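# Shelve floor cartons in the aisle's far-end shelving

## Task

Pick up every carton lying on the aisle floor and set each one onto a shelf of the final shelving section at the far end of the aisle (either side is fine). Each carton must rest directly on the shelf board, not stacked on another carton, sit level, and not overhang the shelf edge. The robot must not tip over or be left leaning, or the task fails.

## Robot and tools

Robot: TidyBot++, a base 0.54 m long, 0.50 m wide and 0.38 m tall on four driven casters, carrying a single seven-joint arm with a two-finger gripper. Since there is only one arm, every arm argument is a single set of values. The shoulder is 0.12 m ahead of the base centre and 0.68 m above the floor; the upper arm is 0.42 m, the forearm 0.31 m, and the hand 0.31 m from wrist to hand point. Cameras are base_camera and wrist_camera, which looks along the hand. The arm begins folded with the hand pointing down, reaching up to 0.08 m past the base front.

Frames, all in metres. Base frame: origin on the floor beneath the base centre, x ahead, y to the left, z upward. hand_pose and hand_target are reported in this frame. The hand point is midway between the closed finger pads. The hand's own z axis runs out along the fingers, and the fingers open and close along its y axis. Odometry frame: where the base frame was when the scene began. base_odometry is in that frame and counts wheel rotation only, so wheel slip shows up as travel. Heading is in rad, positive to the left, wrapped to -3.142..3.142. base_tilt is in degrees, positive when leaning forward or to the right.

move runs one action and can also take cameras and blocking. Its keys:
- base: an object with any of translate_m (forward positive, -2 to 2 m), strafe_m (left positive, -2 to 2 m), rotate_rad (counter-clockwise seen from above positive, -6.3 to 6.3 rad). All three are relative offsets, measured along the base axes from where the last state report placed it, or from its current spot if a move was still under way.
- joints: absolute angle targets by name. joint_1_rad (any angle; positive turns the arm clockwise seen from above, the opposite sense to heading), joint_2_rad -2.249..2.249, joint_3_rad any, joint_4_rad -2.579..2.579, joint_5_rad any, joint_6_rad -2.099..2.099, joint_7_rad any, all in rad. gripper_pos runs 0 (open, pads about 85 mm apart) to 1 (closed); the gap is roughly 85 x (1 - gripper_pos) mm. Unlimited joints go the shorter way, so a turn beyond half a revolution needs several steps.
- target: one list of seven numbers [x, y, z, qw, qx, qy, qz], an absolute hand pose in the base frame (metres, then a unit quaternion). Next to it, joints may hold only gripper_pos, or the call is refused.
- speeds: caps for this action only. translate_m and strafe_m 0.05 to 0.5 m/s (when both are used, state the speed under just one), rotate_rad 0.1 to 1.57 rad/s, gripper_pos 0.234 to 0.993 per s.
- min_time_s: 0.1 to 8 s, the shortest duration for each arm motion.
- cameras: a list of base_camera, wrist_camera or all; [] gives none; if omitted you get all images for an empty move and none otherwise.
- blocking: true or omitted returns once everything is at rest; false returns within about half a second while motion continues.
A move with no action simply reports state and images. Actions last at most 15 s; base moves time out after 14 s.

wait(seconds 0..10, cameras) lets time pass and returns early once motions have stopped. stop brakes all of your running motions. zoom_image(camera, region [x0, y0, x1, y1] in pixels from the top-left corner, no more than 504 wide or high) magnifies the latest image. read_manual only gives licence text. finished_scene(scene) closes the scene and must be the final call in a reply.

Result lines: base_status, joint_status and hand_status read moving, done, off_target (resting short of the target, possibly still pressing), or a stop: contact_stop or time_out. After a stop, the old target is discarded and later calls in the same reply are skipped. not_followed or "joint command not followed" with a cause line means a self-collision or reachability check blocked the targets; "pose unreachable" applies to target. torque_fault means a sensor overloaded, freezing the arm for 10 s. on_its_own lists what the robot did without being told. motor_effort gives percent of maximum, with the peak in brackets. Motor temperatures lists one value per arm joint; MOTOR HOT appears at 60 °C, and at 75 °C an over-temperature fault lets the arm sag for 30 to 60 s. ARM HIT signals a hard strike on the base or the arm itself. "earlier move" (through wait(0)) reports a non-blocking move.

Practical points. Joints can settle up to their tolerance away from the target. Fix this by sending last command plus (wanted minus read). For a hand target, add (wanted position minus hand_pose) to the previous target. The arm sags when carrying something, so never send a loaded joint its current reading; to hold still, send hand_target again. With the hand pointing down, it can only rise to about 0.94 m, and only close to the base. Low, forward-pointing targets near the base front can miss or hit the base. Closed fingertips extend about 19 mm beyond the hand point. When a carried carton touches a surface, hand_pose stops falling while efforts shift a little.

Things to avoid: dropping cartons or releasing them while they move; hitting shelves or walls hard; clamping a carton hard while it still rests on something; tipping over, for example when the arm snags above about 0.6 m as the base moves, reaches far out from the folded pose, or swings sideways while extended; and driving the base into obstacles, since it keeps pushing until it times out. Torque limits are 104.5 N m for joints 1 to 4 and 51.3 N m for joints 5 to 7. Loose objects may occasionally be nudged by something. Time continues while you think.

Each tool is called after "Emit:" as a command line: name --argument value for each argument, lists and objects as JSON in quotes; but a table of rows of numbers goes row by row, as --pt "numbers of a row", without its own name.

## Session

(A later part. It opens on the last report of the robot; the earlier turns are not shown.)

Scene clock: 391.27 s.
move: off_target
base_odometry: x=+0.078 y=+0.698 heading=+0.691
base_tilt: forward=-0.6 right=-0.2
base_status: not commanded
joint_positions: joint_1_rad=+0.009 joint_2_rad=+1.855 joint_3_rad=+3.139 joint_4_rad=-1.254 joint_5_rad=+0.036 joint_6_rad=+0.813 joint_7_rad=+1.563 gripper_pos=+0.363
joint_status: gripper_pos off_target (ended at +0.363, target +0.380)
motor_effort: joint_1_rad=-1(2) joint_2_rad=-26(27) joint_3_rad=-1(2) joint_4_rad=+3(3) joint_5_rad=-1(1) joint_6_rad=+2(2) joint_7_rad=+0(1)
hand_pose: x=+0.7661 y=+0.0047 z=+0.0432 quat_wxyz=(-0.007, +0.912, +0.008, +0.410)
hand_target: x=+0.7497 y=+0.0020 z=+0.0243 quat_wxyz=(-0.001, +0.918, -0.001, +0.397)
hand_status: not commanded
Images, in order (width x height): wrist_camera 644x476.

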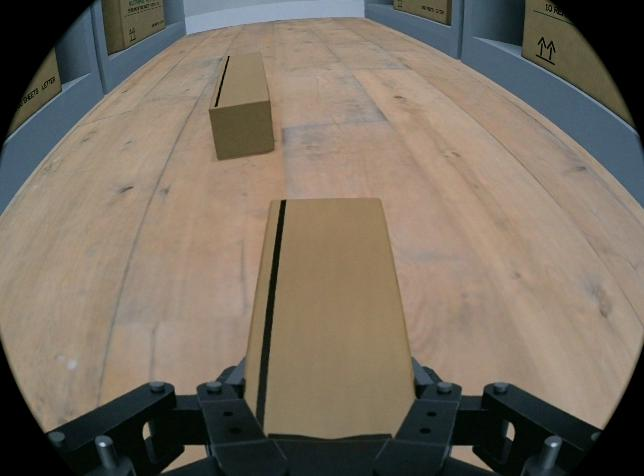

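Emit:
move --joints '{"joint_2_rad": 1.487, "joint_4_rad": -1.818, "joint_6_rad": 1.009}' --min_time_s 4 --cameras '["all"]'

Scene clock: 407.03 s.
move: done
base_odometry: x=+0.078 y=+0.698 heading=+0.691
base_tilt: forward=-0.6 right=-0.3
base_status: not commanded
joint_positions: joint_1_rad=+0.009 joint_2_rad=+1.522 joint_3_rad=+3.139 joint_4_rad=-1.802 joint_5_rad=+0.036 joint_6_rad=+0.966 joint_7_rad=+1.563 gripper_pos=+0.363
joint_status: all done
motor_effort: joint_1_rad=-1(2) joint_2_rad=-35(37) joint_3_rad=-1(2) joint_4_rad=+0(3) joint_5_rad=+0(1) joint_6_rad=+7(9) joint_7_rad=+0(1)
hand_pose: x=+0.7017 y=+0.0066 z=+0.1725 quat_wxyz=(-0.011, +0.924, +0.007, +0.382)
hand_target: x=+0.7201 y=+0.0022 z=+0.2004 quat_wxyz=(-0.001, +0.912, -0.001, +0.410)
hand_status: not commanded
pictures: base_camera, wrist_camera
Images, in order (width x height): base_camera 644x364, wrist_camera 644x476.

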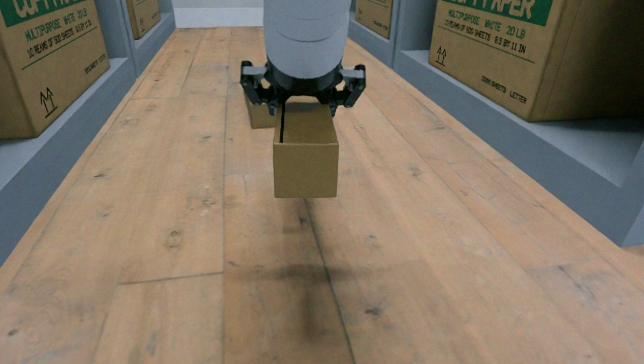

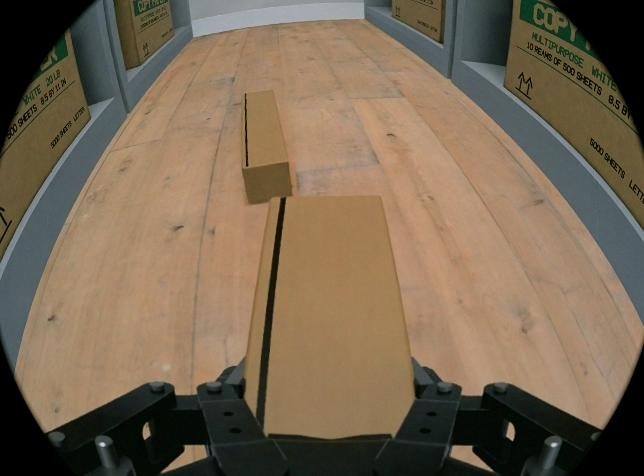

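Emit:
move --base '{"translate_m": -0.45}'

Emit:
move --base '{"rotate_rad": -0.9}' --speeds '{"rotate_rad": 0.6}' --cameras '["all"]'

Scene clock: 423.60 s.
move: done
base_odometry: x=-0.269 y=+0.411 heading=+0.691
base_tilt: forward=-0.7 right=-0.3
base_status: done
joint_positions: joint_1_rad=+0.008 joint_2_rad=+1.515 joint_3_rad=+3.139 joint_4_rad=-1.815 joint_5_rad=+0.036 joint_6_rad=+0.972 joint_7_rad=+1.563 gripper_pos=+0.363
joint_status: not commanded
motor_effort: joint_1_rad=-1(2) joint_2_rad=-35(36) joint_3_rad=-1(2) joint_4_rad=+0(3) joint_5_rad=+0(1) joint_6_rad=+7(8) joint_7_rad=+0(1)
hand_pose: x=+0.7000 y=+0.0071 z=+0.1762 quat_wxyz=(-0.011, +0.924, +0.007, +0.382)
hand_target: x=+0.7201 y=+0.0022 z=+0.2004 quat_wxyz=(-0.001, +0.912, -0.001, +0.410)
hand_status: not commanded
pictures: none

Scene clock: 425.77 s.
move: done
base_odometry: x=-0.269 y=+0.411 heading=-0.209
base_tilt: forward=-0.7 right=-0.3
base_status: done
joint_positions: joint_1_rad=+0.005 joint_2_rad=+1.515 joint_3_rad=+3.141 joint_4_rad=-1.815 joint_5_rad=+0.036 joint_6_rad=+0.972 joint_7_rad=+1.563 gripper_pos=+0.363
joint_status: not commanded
motor_effort: joint_1_rad=-1(5) joint_2_rad=-35(35) joint_3_rad=-2(4) joint_4_rad=+0(2) joint_5_rad=+0(2) joint_6_rad=+7(8) joint_7_rad=+0(1)
hand_pose: x=+0.7001 y=+0.0081 z=+0.1763 quat_wxyz=(-0.011, +0.924, +0.009, +0.382)
hand_target: x=+0.7201 y=+0.0022 z=+0.2004 quat_wxyz=(-0.001, +0.912, -0.001, +0.410)
hand_status: not commanded
pictures: base_camera, wrist_camera
Images, in order (width x height): base_camera 644x364, wrist_camera 644x476.

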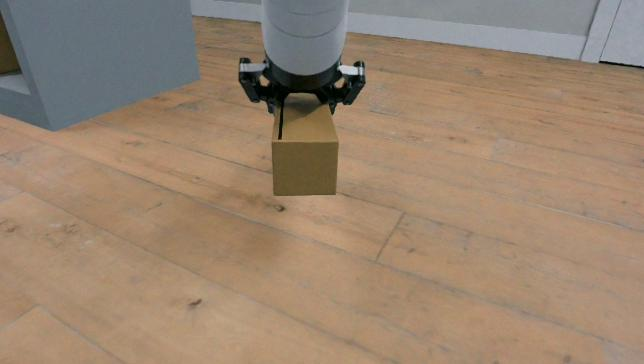

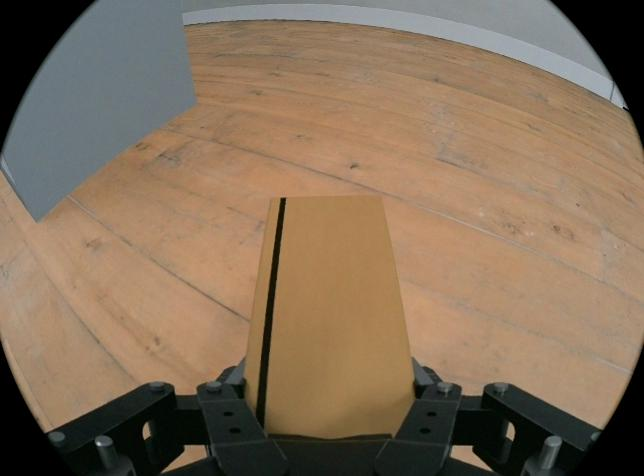

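Emit:
move --joints '{"joint_2_rad": 1.815, "joint_4_rad": -1.438, "joint_6_rad": 0.955}' --min_time_s 3 --cameras '["base_camera"]'

Scene clock: 438.47 s.
move: done
base_odometry: x=-0.269 y=+0.411 heading=-0.209
base_tilt: forward=-0.6 right=-0.3
base_status: not commanded
joint_positions: joint_1_rad=+0.005 joint_2_rad=+1.762 joint_3_rad=+3.141 joint_4_rad=-1.459 joint_5_rad=+0.036 joint_6_rad=+0.972 joint_7_rad=+1.563 gripper_pos=+0.363
joint_status: all done
motor_effort: joint_1_rad=+0(2) joint_2_rad=-36(38) joint_3_rad=-1(2) joint_4_rad=+1(3) joint_5_rad=+0(1) joint_6_rad=+8(9) joint_7_rad=+0(1)
hand_pose: x=+0.7493 y=+0.0078 z=+0.0930 quat_wxyz=(-0.010, +0.902, +0.010, +0.431)
hand_target: x=+0.7249 y=+0.0021 z=+0.0608 quat_wxyz=(-0.001, +0.912, -0.001, +0.409)
hand_status: not commanded
Images, in order (width x height): base_camera 644x364.

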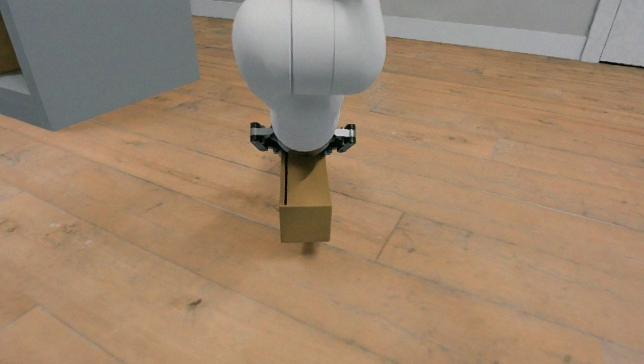

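Emit:
move --joints '{"joint_2_rad": 1.865, "joint_4_rad": -1.30, "joint_6_rad": 0.835}' --min_time_s 3 --cameras '["base_camera"]'

Scene clock: 449.17 s.
move: done
base_odometry: x=-0.269 y=+0.411 heading=-0.209
base_tilt: forward=-0.6 right=-0.2
base_status: not commanded
joint_positions: joint_1_rad=+0.005 joint_2_rad=+1.807 joint_3_rad=+3.141 joint_4_rad=-1.324 joint_5_rad=+0.036 joint_6_rad=+0.884 joint_7_rad=+1.563 gripper_pos=+0.363
joint_status: all done
motor_effort: joint_1_rad=+0(2) joint_2_rad=-37(38) joint_3_rad=-1(2) joint_4_rad=+3(5) joint_5_rad=+0(1) joint_6_rad=+8(9) joint_7_rad=+1(1)
hand_pose: x=+0.7740 y=+0.0071 z=+0.0741 quat_wxyz=(-0.008, +0.902, +0.010, +0.432)
hand_target: x=+0.7401 y=+0.0020 z=+0.0313 quat_wxyz=(-0.001, +0.919, -0.001, +0.395)
hand_status: not commanded
Images, in order (width x height): base_camera 644x364.

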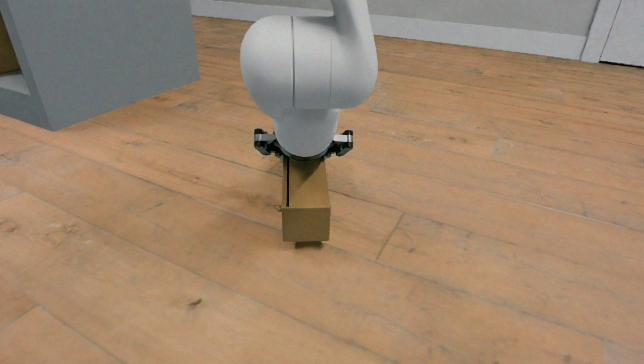

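Emit:
move --joints '{"joint_2_rad": 1.89, "joint_4_rad": -1.265, "joint_6_rad": 0.775}' --min_time_s 3 --cameras '["base_camera"]'

Scene clock: 457.23 s.
move: done
base_odometry: x=-0.269 y=+0.411 heading=-0.209
base_tilt: forward=-0.7 right=-0.3
base_status: not commanded
joint_positions: joint_1_rad=+0.005 joint_2_rad=+1.833 joint_3_rad=+3.141 joint_4_rad=-1.289 joint_5_rad=+0.036 joint_6_rad=+0.823 joint_7_rad=+1.563 gripper_pos=+0.363
joint_status: all done
motor_effort: joint_1_rad=-1(2) joint_2_rad=-37(38) joint_3_rad=-2(2) joint_4_rad=+3(5) joint_5_rad=+0(1) joint_6_rad=+8(10) joint_7_rad=+0(1)
hand_pose: x=+0.7640 y=+0.0067 z=+0.0516 quat_wxyz=(-0.008, +0.912, +0.011, +0.409)
hand_target: x=+0.7291 y=+0.0021 z=+0.0102 quat_wxyz=(-0.001, +0.928, -0.001, +0.372)
hand_status: not commanded
Images, in order (width x height): base_camera 644x364.

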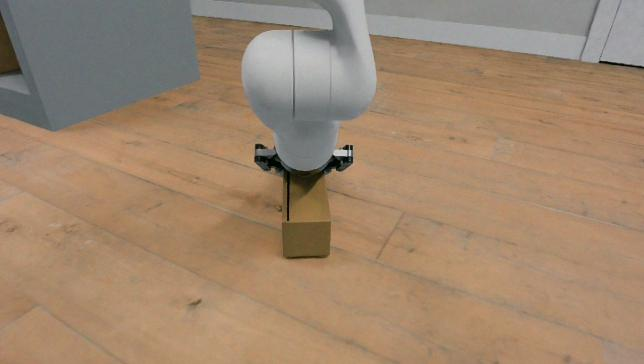

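Emit:
move --joints '{"joint_2_rad": 1.902, "joint_4_rad": -1.265, "joint_6_rad": 0.775}' --min_time_s 1 --cameras '[]'

Emit:
move --joints '{"joint_2_rad": 1.912, "joint_4_rad": -1.265, "joint_6_rad": 0.775}' --min_time_s 1 --cameras '["all"]'

Scene clock: 466.57 s.
move: done
base_odometry: x=-0.269 y=+0.411 heading=-0.209
base_tilt: forward=-0.6 right=-0.3
base_status: not commanded
joint_positions: joint_1_rad=+0.005 joint_2_rad=+1.845 joint_3_rad=+3.141 joint_4_rad=-1.289 joint_5_rad=+0.036 joint_6_rad=+0.823 joint_7_rad=+1.563 gripper_pos=+0.363
joint_status: all done
motor_effort: joint_1_rad=-1(1) joint_2_rad=-36(38) joint_3_rad=-1(2) joint_4_rad=+2(4) joint_5_rad=+0(1) joint_6_rad=+8(9) joint_7_rad=+0(1)
hand_pose: x=+0.7564 y=+0.0067 z=+0.0438 quat_wxyz=(-0.008, +0.915, +0.011, +0.404)
hand_target: x=+0.7210 y=+0.0021 z=+0.0029 quat_wxyz=(-0.001, +0.931, -0.001, +0.366)
hand_status: not commanded

Scene clock: 467.87 s.
move: done
base_odometry: x=-0.269 y=+0.411 heading=-0.209
base_tilt: forward=-0.7 right=-0.3
base_status: not commanded
joint_positions: joint_1_rad=+0.005 joint_2_rad=+1.845 joint_3_rad=+3.141 joint_4_rad=-1.288 joint_5_rad=+0.036 joint_6_rad=+0.823 joint_7_rad=+1.563 gripper_pos=+0.363
joint_status: all done
motor_effort: joint_1_rad=+0(1) joint_2_rad=-35(37) joint_3_rad=-1(2) joint_4_rad=+2(4) joint_5_rad=-1(1) joint_6_rad=+7(8) joint_7_rad=+0(1)
hand_pose: x=+0.7566 y=+0.0067 z=+0.0436 quat_wxyz=(-0.008, +0.915, +0.011, +0.404)
hand_target: x=+0.7142 y=+0.0021 z=-0.0031 quat_wxyz=(-0.001, +0.932, -0.001, +0.361)
hand_status: not commanded
pictures: base_camera, wrist_camera
Images, in order (width x height): base_camera 644x364, wrist_camera 644x476.

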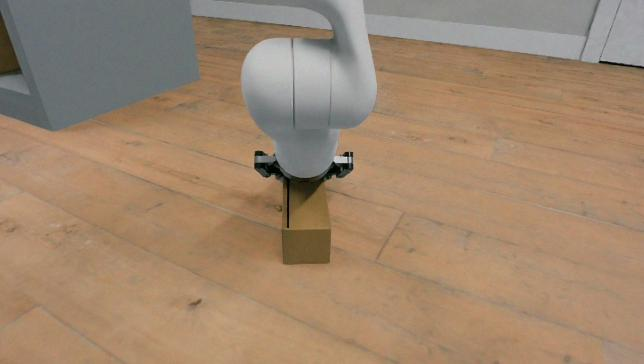

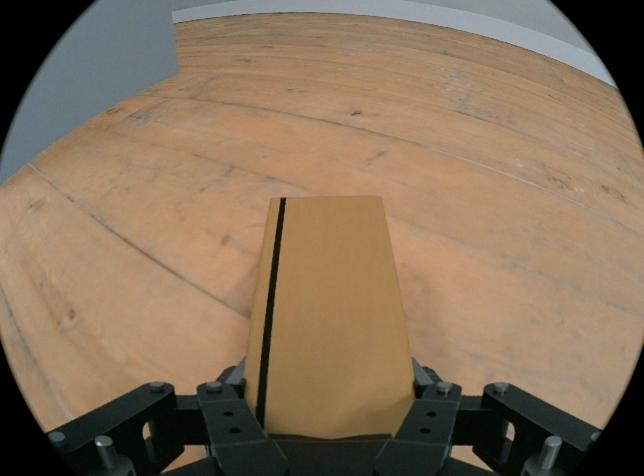

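Emit:
move --joints '{"gripper_pos": 0.0}' --speeds '{"gripper_pos": 0.3}' --cameras '["all"]'

Scene clock: 473.73 s.
move: done
base_odometry: x=-0.269 y=+0.411 heading=-0.209
base_tilt: forward=-0.7 right=-0.3
base_status: not commanded
joint_positions: joint_1_rad=+0.005 joint_2_rad=+1.854 joint_3_rad=+3.141 joint_4_rad=-1.281 joint_5_rad=+0.036 joint_6_rad=+0.822 joint_7_rad=+1.563 gripper_pos=+0.000
joint_status: all done
motor_effort: joint_1_rad=-1(2) joint_2_rad=-36(36) joint_3_rad=-1(2) joint_4_rad=+4(4) joint_5_rad=+0(1) joint_6_rad=+7(7) joint_7_rad=+0(1)
hand_pose: x=+0.7539 y=+0.0067 z=+0.0391 quat_wxyz=(-0.008, +0.916, +0.011, +0.402)
hand_target: x=+0.7142 y=+0.0021 z=-0.0031 quat_wxyz=(-0.001, +0.932, -0.001, +0.361)
hand_status: not commanded
pictures: base_camera, wrist_camera
Images, in order (width x height): base_camera 644x364, wrist_camera 644x476.

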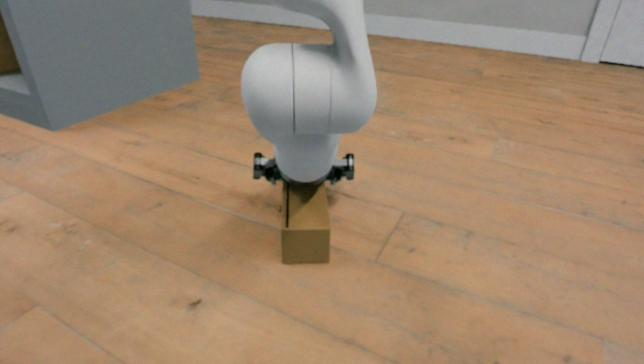

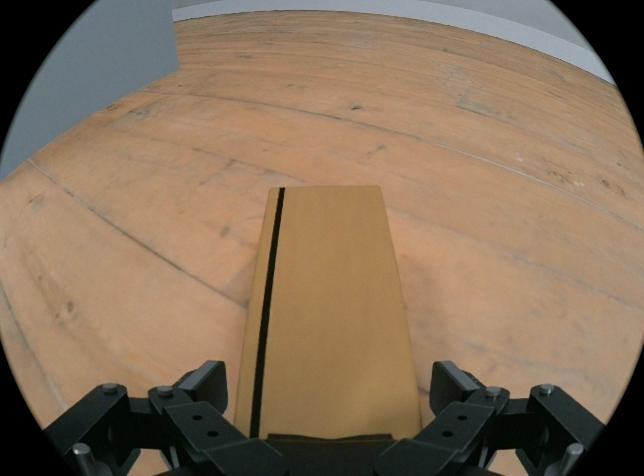

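Emit:
move --joints '{"joint_2_rad": 1.449, "joint_4_rad": -1.746, "joint_6_rad": 0.839}' --min_time_s 2.5 --cameras '["wrist_camera"]'

Emit:
move --base '{"rotate_rad": 1.087}'

Emit:
move --base '{"translate_m": 0.85, "strafe_m": -0.165}' --cameras '["all"]'

Scene clock: 538.77 s.
move: done
base_odometry: x=-0.269 y=+0.411 heading=-0.209
base_tilt: forward=-0.6 right=-0.2
base_status: not commanded
joint_positions: joint_1_rad=+0.005 joint_2_rad=+1.478 joint_3_rad=+3.141 joint_4_rad=-1.730 joint_5_rad=+0.036 joint_6_rad=+0.822 joint_7_rad=+1.563 gripper_pos=+0.000
joint_status: all done
motor_effort: joint_1_rad=-1(2) joint_2_rad=-36(38) joint_3_rad=-2(2) joint_4_rad=+1(4) joint_5_rad=+0(1) joint_6_rad=+7(9) joint_7_rad=+0(1)
hand_pose: x=+0.7306 y=+0.0069 z=+0.1808 quat_wxyz=(-0.008, +0.929, +0.010, +0.369)
hand_target: x=+0.7400 y=+0.0022 z=+0.1989 quat_wxyz=(-0.001, +0.924, -0.001, +0.383)
hand_status: not commanded
Images, in order (width x height): wrist_camera 644x476.

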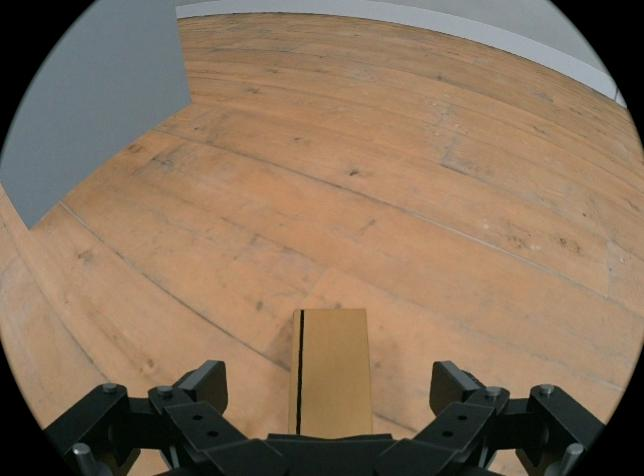

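Scene clock: 541.03 s.
move: done
base_odometry: x=-0.269 y=+0.411 heading=+0.878
base_tilt: forward=-0.7 right=-0.3
base_status: done
joint_positions: joint_1_rad=-0.010 joint_2_rad=+1.477 joint_3_rad=+3.133 joint_4_rad=-1.730 joint_5_rad=+0.036 joint_6_rad=+0.822 joint_7_rad=+1.563 gripper_pos=+0.000
joint_status: not commanded
motor_effort: joint_1_rad=-1(6) joint_2_rad=-36(36) joint_3_rad=-1(4) joint_4_rad=+1(2) joint_5_rad=-1(2) joint_6_rad=+7(7) joint_7_rad=+0(1)
hand_pose: x=+0.7306 y=+0.0203 z=+0.1812 quat_wxyz=(-0.015, +0.929, +0.016, +0.369)
hand_target: x=+0.7400 y=+0.0022 z=+0.1989 quat_wxyz=(-0.001, +0.924, -0.001, +0.383)
hand_status: not commanded
pictures: none

Scene clock: 543.73 s.
move: done
base_odometry: x=+0.401 y=+0.960 heading=+0.879
base_tilt: forward=-0.6 right=-0.2
base_status: done
joint_positions: joint_1_rad=-0.010 joint_2_rad=+1.473 joint_3_rad=+3.133 joint_4_rad=-1.737 joint_5_rad=+0.036 joint_6_rad=+0.822 joint_7_rad=+1.563 gripper_pos=+0.000
joint_status: not commanded
motor_effort: joint_1_rad=-1(2) joint_2_rad=-36(38) joint_3_rad=-1(2) joint_4_rad=+2(4) joint_5_rad=+0(1) joint_6_rad=+7(7) joint_7_rad=+0(1)
hand_pose: x=+0.7289 y=+0.0203 z=+0.1825 quat_wxyz=(-0.015, +0.930, +0.016, +0.368)
hand_target: x=+0.7400 y=+0.0022 z=+0.1989 quat_wxyz=(-0.001, +0.924, -0.001, +0.383)
hand_status: not commanded
pictures: base_camera, wrist_camera
Images, in order (width x height): base_camera 644x364, wrist_camera 644x476.

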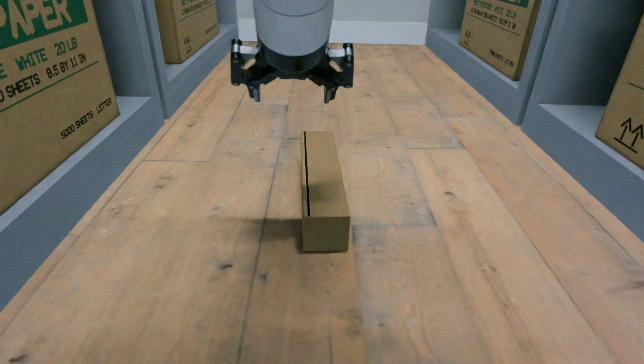

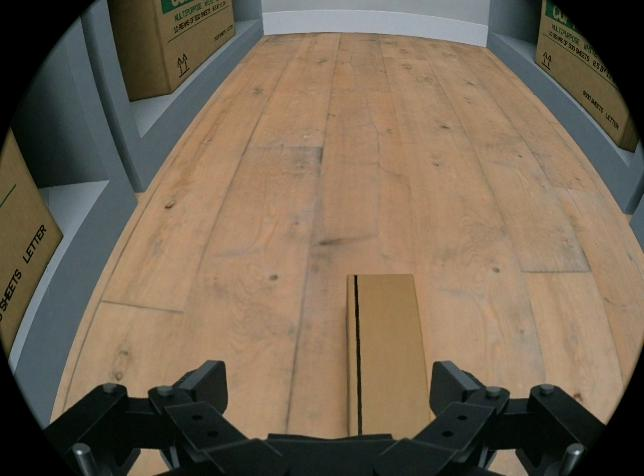

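Emit:
move --base '{"rotate_rad": -0.066, "translate_m": 0.025}' --cameras '["all"]'

Scene clock: 557.33 s.
move: done
base_odometry: x=+0.417 y=+0.979 heading=+0.813
base_tilt: forward=-0.7 right=-0.2
base_status: done
joint_positions: joint_1_rad=+0.006 joint_2_rad=+1.470 joint_3_rad=+3.143 joint_4_rad=-1.740 joint_5_rad=+0.036 joint_6_rad=+0.822 joint_7_rad=+1.563 gripper_pos=+0.000
joint_status: not commanded
motor_effort: joint_1_rad=-1(5) joint_2_rad=-36(37) joint_3_rad=-2(3) joint_4_rad=+0(3) joint_5_rad=+0(1) joint_6_rad=+7(7) joint_7_rad=+0(1)
hand_pose: x=+0.7291 y=+0.0052 z=+0.1835 quat_wxyz=(-0.007, +0.930, +0.010, +0.368)
hand_target: x=+0.7400 y=+0.0022 z=+0.1989 quat_wxyz=(-0.001, +0.924, -0.001, +0.383)
hand_status: not commanded
pictures: base_camera, wrist_camera
Images, in order (width x height): base_camera 644x364, wrist_camera 644x476.

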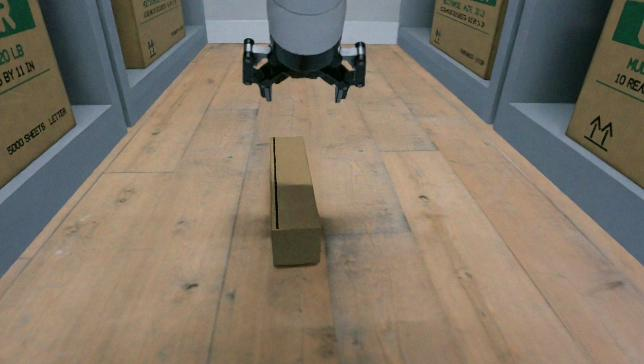

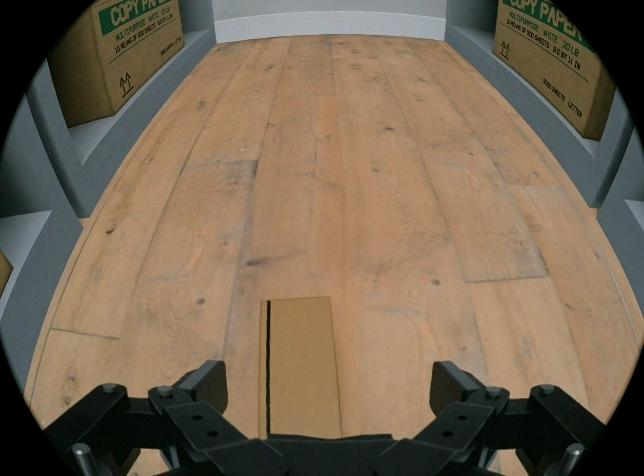

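Emit:
move --base '{"rotate_rad": 0.035, "translate_m": 0.02}' --speeds '{"rotate_rad": 0.1}' --cameras '["all"]'

Scene clock: 570.70 s.
move: done
base_odometry: x=+0.431 y=+0.994 heading=+0.847
base_tilt: forward=-0.7 right=-0.3
base_status: done
joint_positions: joint_1_rad=+0.006 joint_2_rad=+1.468 joint_3_rad=+3.143 joint_4_rad=-1.741 joint_5_rad=+0.036 joint_6_rad=+0.822 joint_7_rad=+1.563 gripper_pos=+0.000
joint_status: not commanded
motor_effort: joint_1_rad=-1(5) joint_2_rad=-36(38) joint_3_rad=-1(4) joint_4_rad=+1(3) joint_5_rad=+0(1) joint_6_rad=+7(8) joint_7_rad=+0(0)
hand_pose: x=+0.7292 y=+0.0053 z=+0.1842 quat_wxyz=(-0.007, +0.930, +0.010, +0.368)
hand_target: x=+0.7400 y=+0.0022 z=+0.1989 quat_wxyz=(-0.001, +0.924, -0.001, +0.383)
hand_status: not commanded
pictures: base_camera, wrist_camera
Images, in order (width x height): base_camera 644x364, wrist_camera 644x476.

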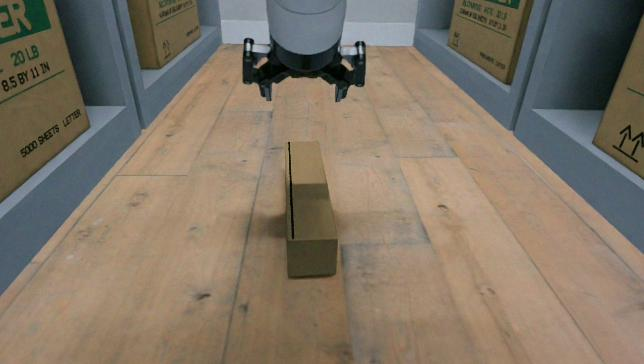

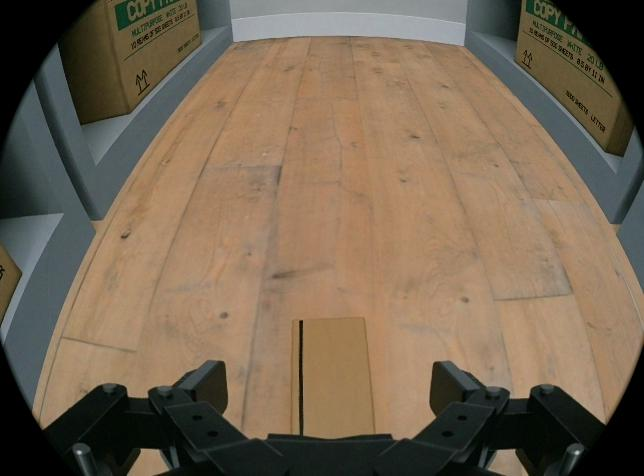

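Emit:
move --joints '{"joint_2_rad": 1.76, "joint_4_rad": -1.497, "joint_6_rad": 0.93}' --min_time_s 2.5 --cameras '["wrist_camera"]'

Scene clock: 589.30 s.
move: done
base_odometry: x=+0.431 y=+0.994 heading=+0.847
base_tilt: forward=-0.6 right=-0.3
base_status: not commanded
joint_positions: joint_1_rad=+0.006 joint_2_rad=+1.706 joint_3_rad=+3.143 joint_4_rad=-1.517 joint_5_rad=+0.036 joint_6_rad=+0.889 joint_7_rad=+1.563 gripper_pos=+0.000
joint_status: all done
motor_effort: joint_1_rad=-1(2) joint_2_rad=-35(37) joint_3_rad=-2(2) joint_4_rad=+1(4) joint_5_rad=-1(1) joint_6_rad=+7(9) joint_7_rad=+0(1)
hand_pose: x=+0.7351 y=+0.0058 z=+0.0964 quat_wxyz=(-0.008, +0.920, +0.010, +0.393)
hand_target: x=+0.7225 y=+0.0021 z=+0.0768 quat_wxyz=(-0.001, +0.918, -0.001, +0.396)
hand_status: not commanded
Images, in order (width x height): wrist_camera 644x476.

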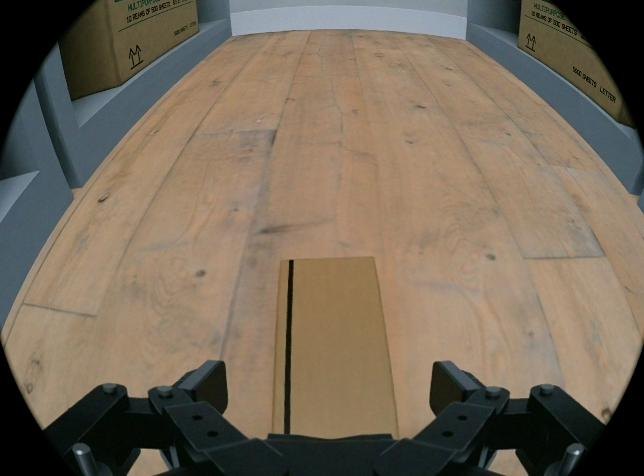

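Emit:
move --joints '{"joint_2_rad": 1.893, "joint_4_rad": -1.330, "joint_6_rad": 0.82}' --min_time_s 2.5 --cameras '["wrist_camera"]'

Emit:
move --joints '{"gripper_pos": 0.30}' --speeds '{"gripper_pos": 0.234}' --cameras '["wrist_camera"]'

Scene clock: 602.03 s.
move: done
base_odometry: x=+0.431 y=+0.994 heading=+0.847
base_tilt: forward=-0.6 right=-0.3
base_status: not commanded
joint_positions: joint_1_rad=+0.006 joint_2_rad=+1.836 joint_3_rad=+3.143 joint_4_rad=-1.351 joint_5_rad=+0.036 joint_6_rad=+0.869 joint_7_rad=+1.563 gripper_pos=+0.000
joint_status: all done
motor_effort: joint_1_rad=+0(2) joint_2_rad=-35(37) joint_3_rad=-1(2) joint_4_rad=+2(4) joint_5_rad=+0(1) joint_6_rad=+7(9) joint_7_rad=+0(1)
hand_pose: x=+0.7386 y=+0.0057 z=+0.0456 quat_wxyz=(-0.008, +0.916, +0.010, +0.400)
hand_target: x=+0.7021 y=+0.0021 z=+0.0051 quat_wxyz=(-0.001, +0.933, -0.001, +0.361)
hand_status: not commanded
Images, in order (width x height): wrist_camera 644x476.

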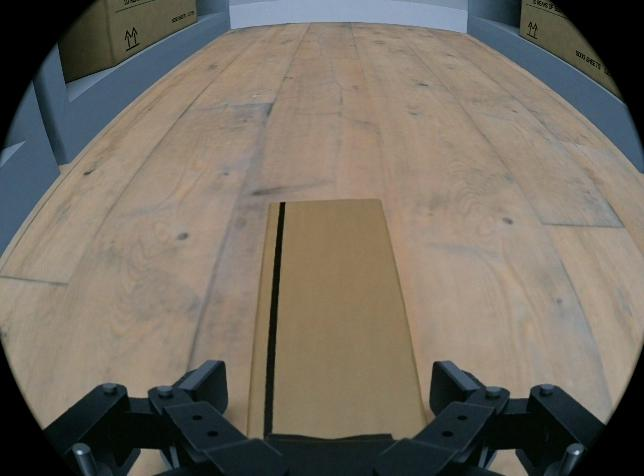

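Scene clock: 603.90 s.
move: done
base_odometry: x=+0.431 y=+0.994 heading=+0.847
base_tilt: forward=-0.6 right=-0.3
base_status: not commanded
joint_positions: joint_1_rad=+0.006 joint_2_rad=+1.836 joint_3_rad=+3.143 joint_4_rad=-1.351 joint_5_rad=+0.036 joint_6_rad=+0.869 joint_7_rad=+1.563 gripper_pos=+0.299
joint_status: all done
motor_effort: joint_1_rad=+0(1) joint_2_rad=-35(35) joint_3_rad=-1(2) joint_4_rad=+2(3) joint_5_rad=-1(1) joint_6_rad=+7(8) joint_7_rad=+0(1)
hand_pose: x=+0.7387 y=+0.0057 z=+0.0456 quat_wxyz=(-0.008, +0.916, +0.010, +0.400)
hand_target: x=+0.7021 y=+0.0021 z=+0.0051 quat_wxyz=(-0.001, +0.933, -0.001, +0.361)
hand_status: not commanded
Images, in order (width x height): wrist_camera 644x476.

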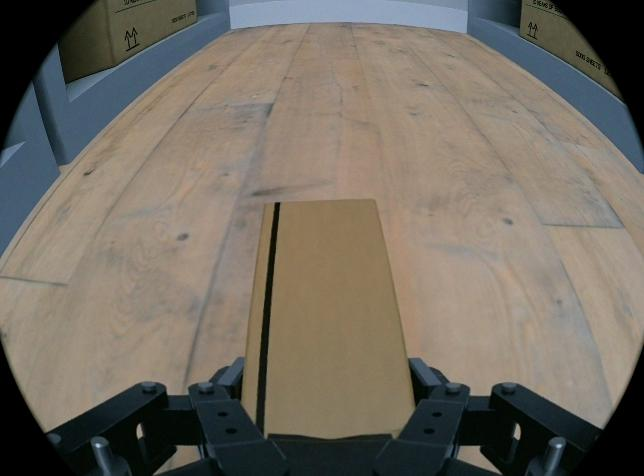

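Emit:
move --joints '{"gripper_pos": 0.345}' --speeds '{"gripper_pos": 0.234}' --cameras '[]'

Emit:
move --joints '{"gripper_pos": 0.362}' --speeds '{"gripper_pos": 0.234}' --cameras '["wrist_camera"]'

Scene clock: 614.03 s.
move: done
base_odometry: x=+0.431 y=+0.994 heading=+0.847
base_tilt: forward=-0.6 right=-0.3
base_status: not commanded
joint_positions: joint_1_rad=+0.006 joint_2_rad=+1.836 joint_3_rad=+3.143 joint_4_rad=-1.350 joint_5_rad=+0.036 joint_6_rad=+0.869 joint_7_rad=+1.563 gripper_pos=+0.341
joint_status: all done
motor_effort: joint_1_rad=-1(1) joint_2_rad=-32(35) joint_3_rad=-1(2) joint_4_rad=+2(3) joint_5_rad=+0(1) joint_6_rad=+5(7) joint_7_rad=+0(1)
hand_pose: x=+0.7392 y=+0.0057 z=+0.0458 quat_wxyz=(-0.008, +0.916, +0.010, +0.400)
hand_target: x=+0.7021 y=+0.0021 z=+0.0051 quat_wxyz=(-0.001, +0.933, -0.001, +0.361)
hand_status: not commanded

Scene clock: 615.10 s.
move: done
base_odometry: x=+0.431 y=+0.994 heading=+0.847
base_tilt: forward=-0.7 right=-0.3
base_status: not commanded
joint_positions: joint_1_rad=+0.006 joint_2_rad=+1.836 joint_3_rad=+3.143 joint_4_rad=-1.349 joint_5_rad=+0.036 joint_6_rad=+0.869 joint_7_rad=+1.563 gripper_pos=+0.360
joint_status: all done
motor_effort: joint_1_rad=+0(1) joint_2_rad=-31(32) joint_3_rad=-1(2) joint_4_rad=+2(3) joint_5_rad=-1(1) joint_6_rad=+5(5) joint_7_rad=+0(1)
hand_pose: x=+0.7396 y=+0.0057 z=+0.0460 quat_wxyz=(-0.008, +0.916, +0.010, +0.401)
hand_target: x=+0.7021 y=+0.0021 z=+0.0051 quat_wxyz=(-0.001, +0.933, -0.001, +0.361)
hand_status: not commanded
Images, in order (width x height): wrist_camera 644x476.

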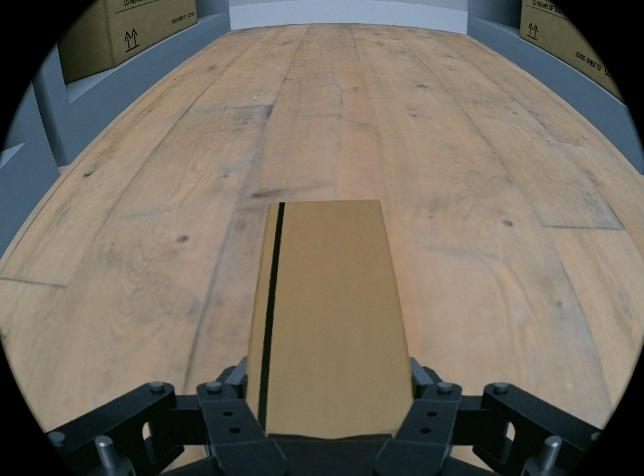

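Emit:
move --joints '{"gripper_pos": 0.37}' --speeds '{"gripper_pos": 0.234}' --cameras '[]'

Scene clock: 620.50 s.
move: done
base_odometry: x=+0.431 y=+0.994 heading=+0.847
base_tilt: forward=-0.7 right=-0.2
base_status: not commanded
joint_positions: joint_1_rad=+0.006 joint_2_rad=+1.836 joint_3_rad=+3.143 joint_4_rad=-1.349 joint_5_rad=+0.036 joint_6_rad=+0.869 joint_7_rad=+1.563 gripper_pos=+0.368
joint_status: all done
motor_effort: joint_1_rad=+0(1) joint_2_rad=-30(31) joint_3_rad=-1(1) joint_4_rad=+2(3) joint_5_rad=-1(1) joint_6_rad=+4(5) joint_7_rad=+0(1)
hand_pose: x=+0.7397 y=+0.0057 z=+0.0460 quat_wxyz=(-0.008, +0.916, +0.010, +0.401)
hand_target: x=+0.7021 y=+0.0021 z=+0.0051 quat_wxyz=(-0.001, +0.933, -0.001, +0.361)
hand_status: not commanded

Emit:
move --joints '{"gripper_pos": 0.385}' --speeds '{"gripper_pos": 0.234}' --cameras '["wrist_camera"]'

Scene clock: 627.30 s.
move: off_target
base_odometry: x=+0.431 y=+0.994 heading=+0.847
base_tilt: forward=-0.6 right=-0.2
base_status: not commanded
joint_positions: joint_1_rad=+0.006 joint_2_rad=+1.836 joint_3_rad=+3.143 joint_4_rad=-1.349 joint_5_rad=+0.036 joint_6_rad=+0.869 joint_7_rad=+1.563 gripper_pos=+0.372
joint_status: gripper_pos off_target (ended at +0.372, target +0.385)
motor_effort: joint_1_rad=+0(1) joint_2_rad=-30(31) joint_3_rad=-1(1) joint_4_rad=+2(3) joint_5_rad=-1(1) joint_6_rad=+4(5) joint_7_rad=+0(1)
hand_pose: x=+0.7398 y=+0.0057 z=+0.0461 quat_wxyz=(-0.008, +0.916, +0.010, +0.401)
hand_target: x=+0.7021 y=+0.0021 z=+0.0051 quat_wxyz=(-0.001, +0.933, -0.001, +0.361)
hand_status: not commanded
Images, in order (width x height): wrist_camera 644x476.

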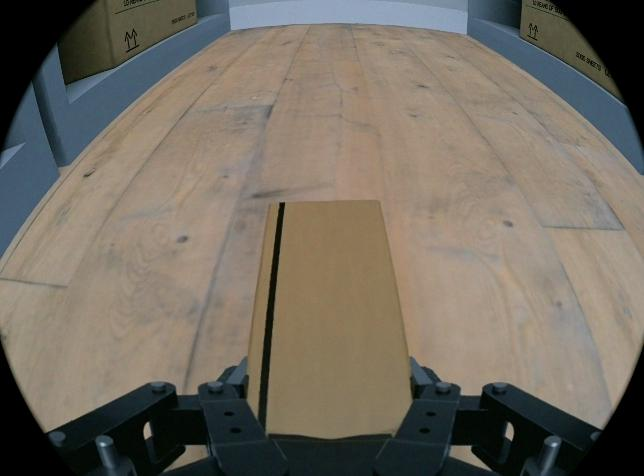

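Emit:
move --joints '{"joint_2_rad": -0.069, "joint_4_rad": -2.291, "joint_6_rad": -0.92}' --min_time_s 6 --cameras '["all"]'

Scene clock: 704.70 s.
move: done
base_odometry: x=+0.431 y=+0.994 heading=+0.847
base_tilt: forward=-0.7 right=-0.2
base_status: not commanded
joint_positions: joint_1_rad=+0.006 joint_2_rad=-0.048 joint_3_rad=+3.143 joint_4_rad=-2.273 joint_5_rad=+0.036 joint_6_rad=-0.878 joint_7_rad=+1.563 gripper_pos=+0.372
joint_status: all done
motor_effort: joint_1_rad=-1(2) joint_2_rad=-11(40) joint_3_rad=+0(2) joint_4_rad=+12(13) joint_5_rad=+0(1) joint_6_rad=+1(8) joint_7_rad=+0(1)
hand_pose: x=+0.3601 y=-0.0089 z=+0.5997 quat_wxyz=(+0.014, +1.000, +0.004, +0.019)
hand_target: x=+0.3399 y=+0.0017 z=+0.5997 quat_wxyz=(+0.000, +1.000, +0.000, +0.000)
hand_status: not commanded
pictures: base_camera, wrist_camera
Images, in order (width x height): base_camera 644x364, wrist_camera 644x476.

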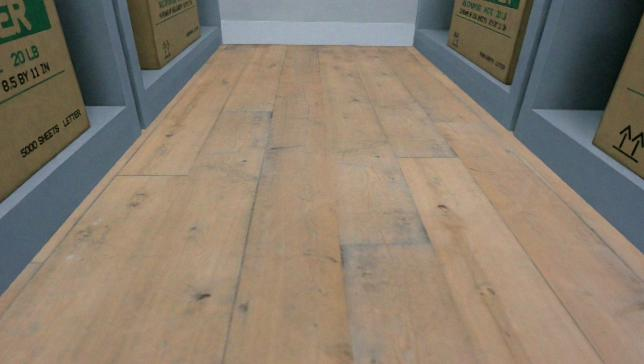

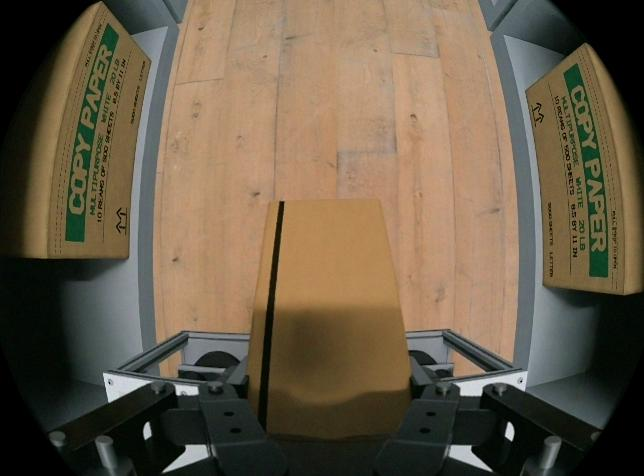

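Emit:
move --base '{"translate_m": 1.0, "strafe_m": -0.11, "rotate_rad": -0.005}' --speeds '{"translate_m": 0.4}' --cameras '["all"]'

Scene clock: 719.07 s.
move: done
base_odometry: x=+1.175 y=+1.671 heading=+0.843
base_tilt: forward=-0.7 right=-0.2
base_status: done
joint_positions: joint_1_rad=+0.006 joint_2_rad=-0.054 joint_3_rad=+3.143 joint_4_rad=-2.279 joint_5_rad=+0.036 joint_6_rad=-0.886 joint_7_rad=+1.563 gripper_pos=+0.372
joint_status: not commanded
motor_effort: joint_1_rad=+0(2) joint_2_rad=-11(13) joint_3_rad=+0(1) joint_4_rad=+12(13) joint_5_rad=+0(1) joint_6_rad=+1(2) joint_7_rad=+0(1)
hand_pose: x=+0.3553 y=-0.0089 z=+0.5997 quat_wxyz=(+0.014, +1.000, +0.004, +0.015)
hand_target: x=+0.3399 y=+0.0017 z=+0.5997 quat_wxyz=(+0.000, +1.000, +0.000, +0.000)
hand_status: not commanded
pictures: base_camera, wrist_camera
Images, in order (width x height): base_camera 644x364, wrist_camera 644x476.

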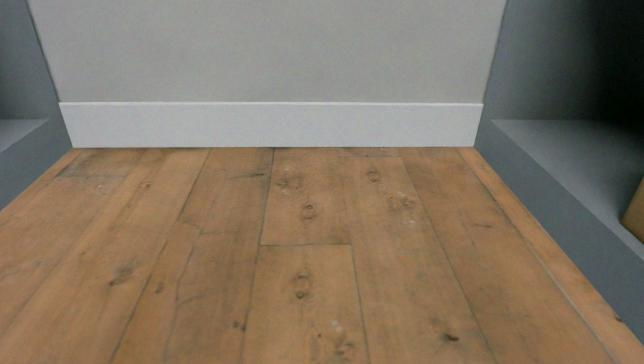

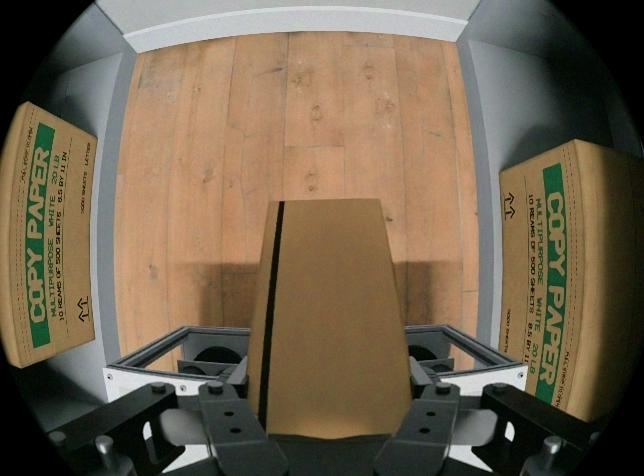

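Emit:
move --base '{"translate_m": 0.36}' --speeds '{"translate_m": 0.3}' --cameras '["all"]'

Scene clock: 736.60 s.
move: done
base_odometry: x=+1.415 y=+1.940 heading=+0.843
base_tilt: forward=-0.7 right=-0.3
base_status: done
joint_positions: joint_1_rad=+0.006 joint_2_rad=-0.057 joint_3_rad=+3.143 joint_4_rad=-2.281 joint_5_rad=+0.036 joint_6_rad=-0.889 joint_7_rad=+1.563 gripper_pos=+0.372
joint_status: not commanded
motor_effort: joint_1_rad=-1(2) joint_2_rad=-11(13) joint_3_rad=+0(1) joint_4_rad=+12(14) joint_5_rad=+0(1) joint_6_rad=+1(2) joint_7_rad=+0(1)
hand_pose: x=+0.3537 y=-0.0089 z=+0.5999 quat_wxyz=(+0.014, +1.000, +0.004, +0.015)
hand_target: x=+0.3399 y=+0.0017 z=+0.5997 quat_wxyz=(+0.000, +1.000, +0.000, +0.000)
hand_status: not commanded
pictures: base_camera, wrist_camera
Images, in order (width x height): base_camera 644x364, wrist_camera 644x476.

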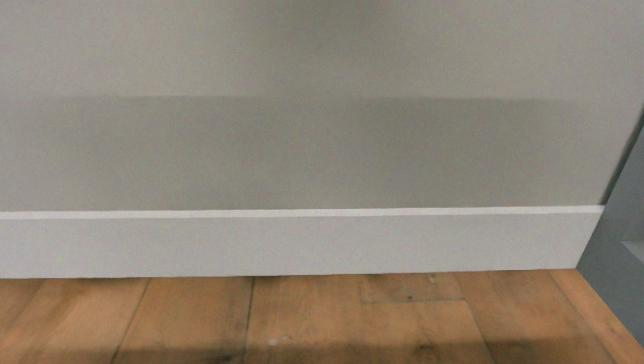

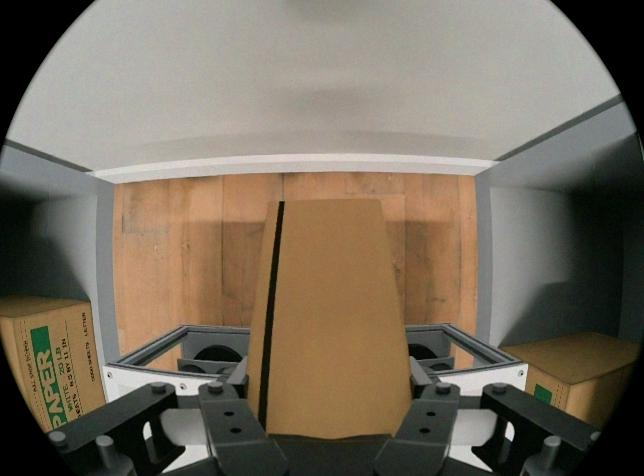

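Emit:
move --joints '{"joint_1_rad": -1.571}' --min_time_s 5 --cameras '["all"]'

Scene clock: 764.27 s.
move: done
base_odometry: x=+1.415 y=+1.940 heading=+0.843
base_tilt: forward=-0.7 right=-0.3
base_status: not commanded
joint_positions: joint_1_rad=-1.547 joint_2_rad=-0.057 joint_3_rad=+3.143 joint_4_rad=-2.281 joint_5_rad=+0.036 joint_6_rad=-0.889 joint_7_rad=+1.563 gripper_pos=+0.372
joint_status: all done
motor_effort: joint_1_rad=-1(3) joint_2_rad=-10(11) joint_3_rad=+0(1) joint_4_rad=+11(12) joint_5_rad=+0(1) joint_6_rad=+1(2) joint_7_rad=+0(1)
hand_pose: x=+0.1322 y=+0.2345 z=+0.5999 quat_wxyz=(+0.000, +0.711, +0.703, +0.020)
hand_target: x=+0.1173 y=+0.2209 z=+0.5997 quat_wxyz=(+0.000, +0.707, +0.707, +0.000)
hand_status: not commanded
pictures: base_camera, wrist_camera
Images, in order (width x height): base_camera 644x364, wrist_camera 644x476.

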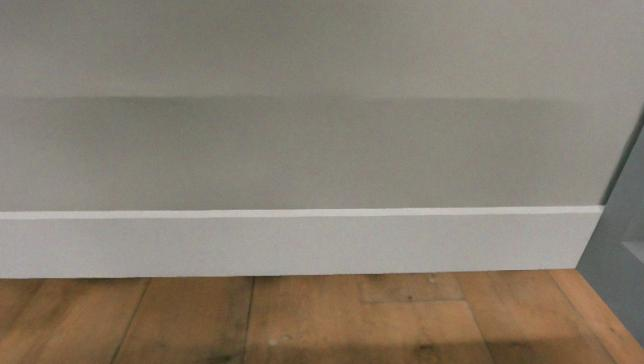

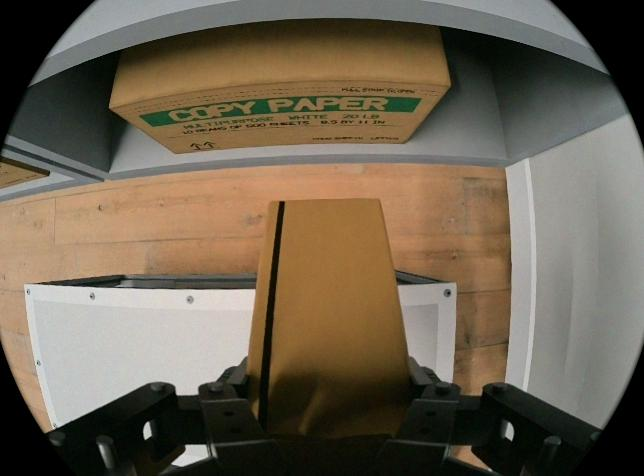

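Emit:
move --joints '{"joint_2_rad": -0.183, "joint_4_rad": -2.226, "joint_6_rad": -0.75}' --min_time_s 2 --cameras '["wrist_camera"]'

Scene clock: 778.03 s.
move: done
base_odometry: x=+1.415 y=+1.940 heading=+0.843
base_tilt: forward=-0.7 right=-0.3
base_status: not commanded
joint_positions: joint_1_rad=-1.547 joint_2_rad=-0.157 joint_3_rad=+3.143 joint_4_rad=-2.258 joint_5_rad=+0.036 joint_6_rad=-0.791 joint_7_rad=+1.563 gripper_pos=+0.372
joint_status: all done
motor_effort: joint_1_rad=-1(2) joint_2_rad=-10(12) joint_3_rad=+0(1) joint_4_rad=+13(14) joint_5_rad=+0(1) joint_6_rad=+3(4) joint_7_rad=+0(1)
hand_pose: x=+0.1326 y=+0.2818 z=+0.6367 quat_wxyz=(-0.077, +0.705, +0.698, +0.098)
hand_target: x=+0.1171 y=+0.3097 z=+0.6600 quat_wxyz=(-0.123, +0.696, +0.697, +0.123)
hand_status: not commanded
Images, in order (width x height): wrist_camera 644x476.

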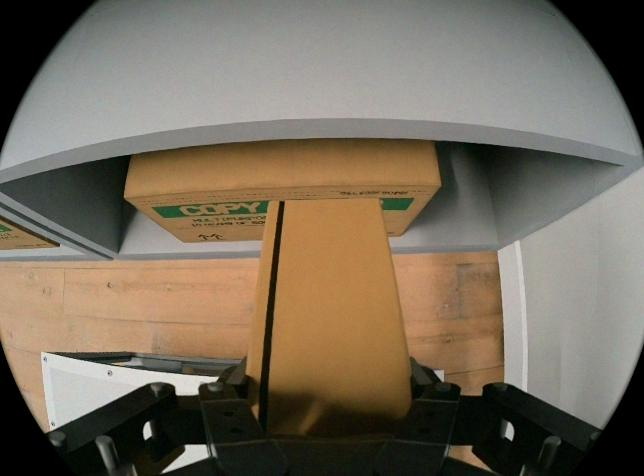

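Emit:
move --joints '{"joint_2_rad": 0.10, "joint_4_rad": -2.09, "joint_6_rad": -0.49}' --min_time_s 2 --cameras '["wrist_camera"]'

Emit:
move --joints '{"joint_2_rad": 0.36, "joint_4_rad": -1.945, "joint_6_rad": -0.21}' --min_time_s 2 --cameras '["wrist_camera"]'

Scene clock: 871.57 s.
move: done
base_odometry: x=+1.415 y=+1.940 heading=+0.843
base_tilt: forward=-0.6 right=-0.3
base_status: not commanded
joint_positions: joint_1_rad=-1.547 joint_2_rad=+0.068 joint_3_rad=+3.143 joint_4_rad=-2.123 joint_5_rad=+0.036 joint_6_rad=-0.532 joint_7_rad=+1.563 gripper_pos=+0.372
joint_status: all done
motor_effort: joint_1_rad=-1(2) joint_2_rad=-17(19) joint_3_rad=+0(1) joint_4_rad=+14(16) joint_5_rad=+0(1) joint_6_rad=+5(5) joint_7_rad=+0(1)
hand_pose: x=+0.1336 y=+0.4110 z=+0.6347 quat_wxyz=(-0.137, +0.694, +0.690, +0.157)
hand_target: x=+0.1169 y=+0.4366 z=+0.6393 quat_wxyz=(-0.162, +0.688, +0.689, +0.161)
hand_status: not commanded
Images, in order (width x height): wrist_camera 644x476.

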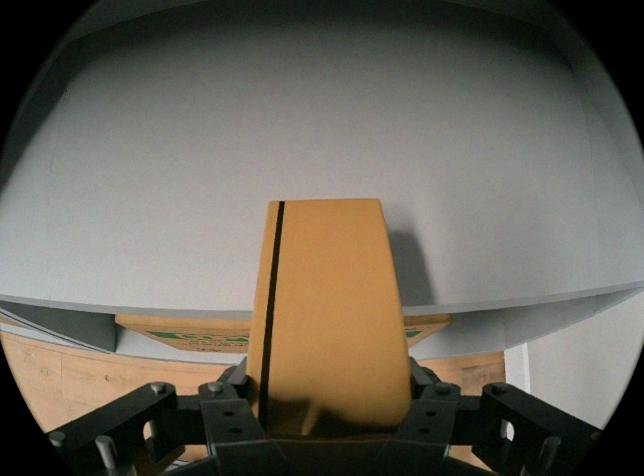

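Scene clock: 873.87 s.
move: done
base_odometry: x=+1.415 y=+1.940 heading=+0.843
base_tilt: forward=-0.6 right=-0.3
base_status: not commanded
joint_positions: joint_1_rad=-1.547 joint_2_rad=+0.320 joint_3_rad=+3.143 joint_4_rad=-1.978 joint_5_rad=+0.036 joint_6_rad=-0.253 joint_7_rad=+1.563 gripper_pos=+0.372
joint_status: all done
motor_effort: joint_1_rad=+0(2) joint_2_rad=-25(26) joint_3_rad=-1(1) joint_4_rad=+14(15) joint_5_rad=+0(1) joint_6_rad=+6(7) joint_7_rad=+0(1)
hand_pose: x=+0.1340 y=+0.5406 z=+0.6140 quat_wxyz=(-0.197, +0.677, +0.676, +0.214)
hand_target: x=+0.1167 y=+0.5641 z=+0.6128 quat_wxyz=(-0.218, +0.672, +0.673, +0.217)
hand_status: not commanded
Images, in order (width x height): wrist_camera 644x476.

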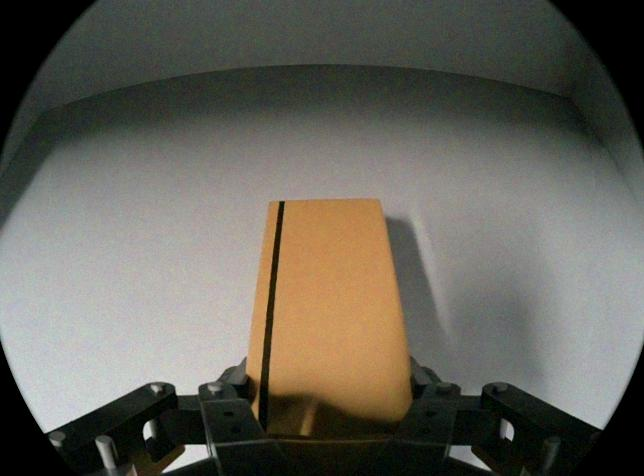

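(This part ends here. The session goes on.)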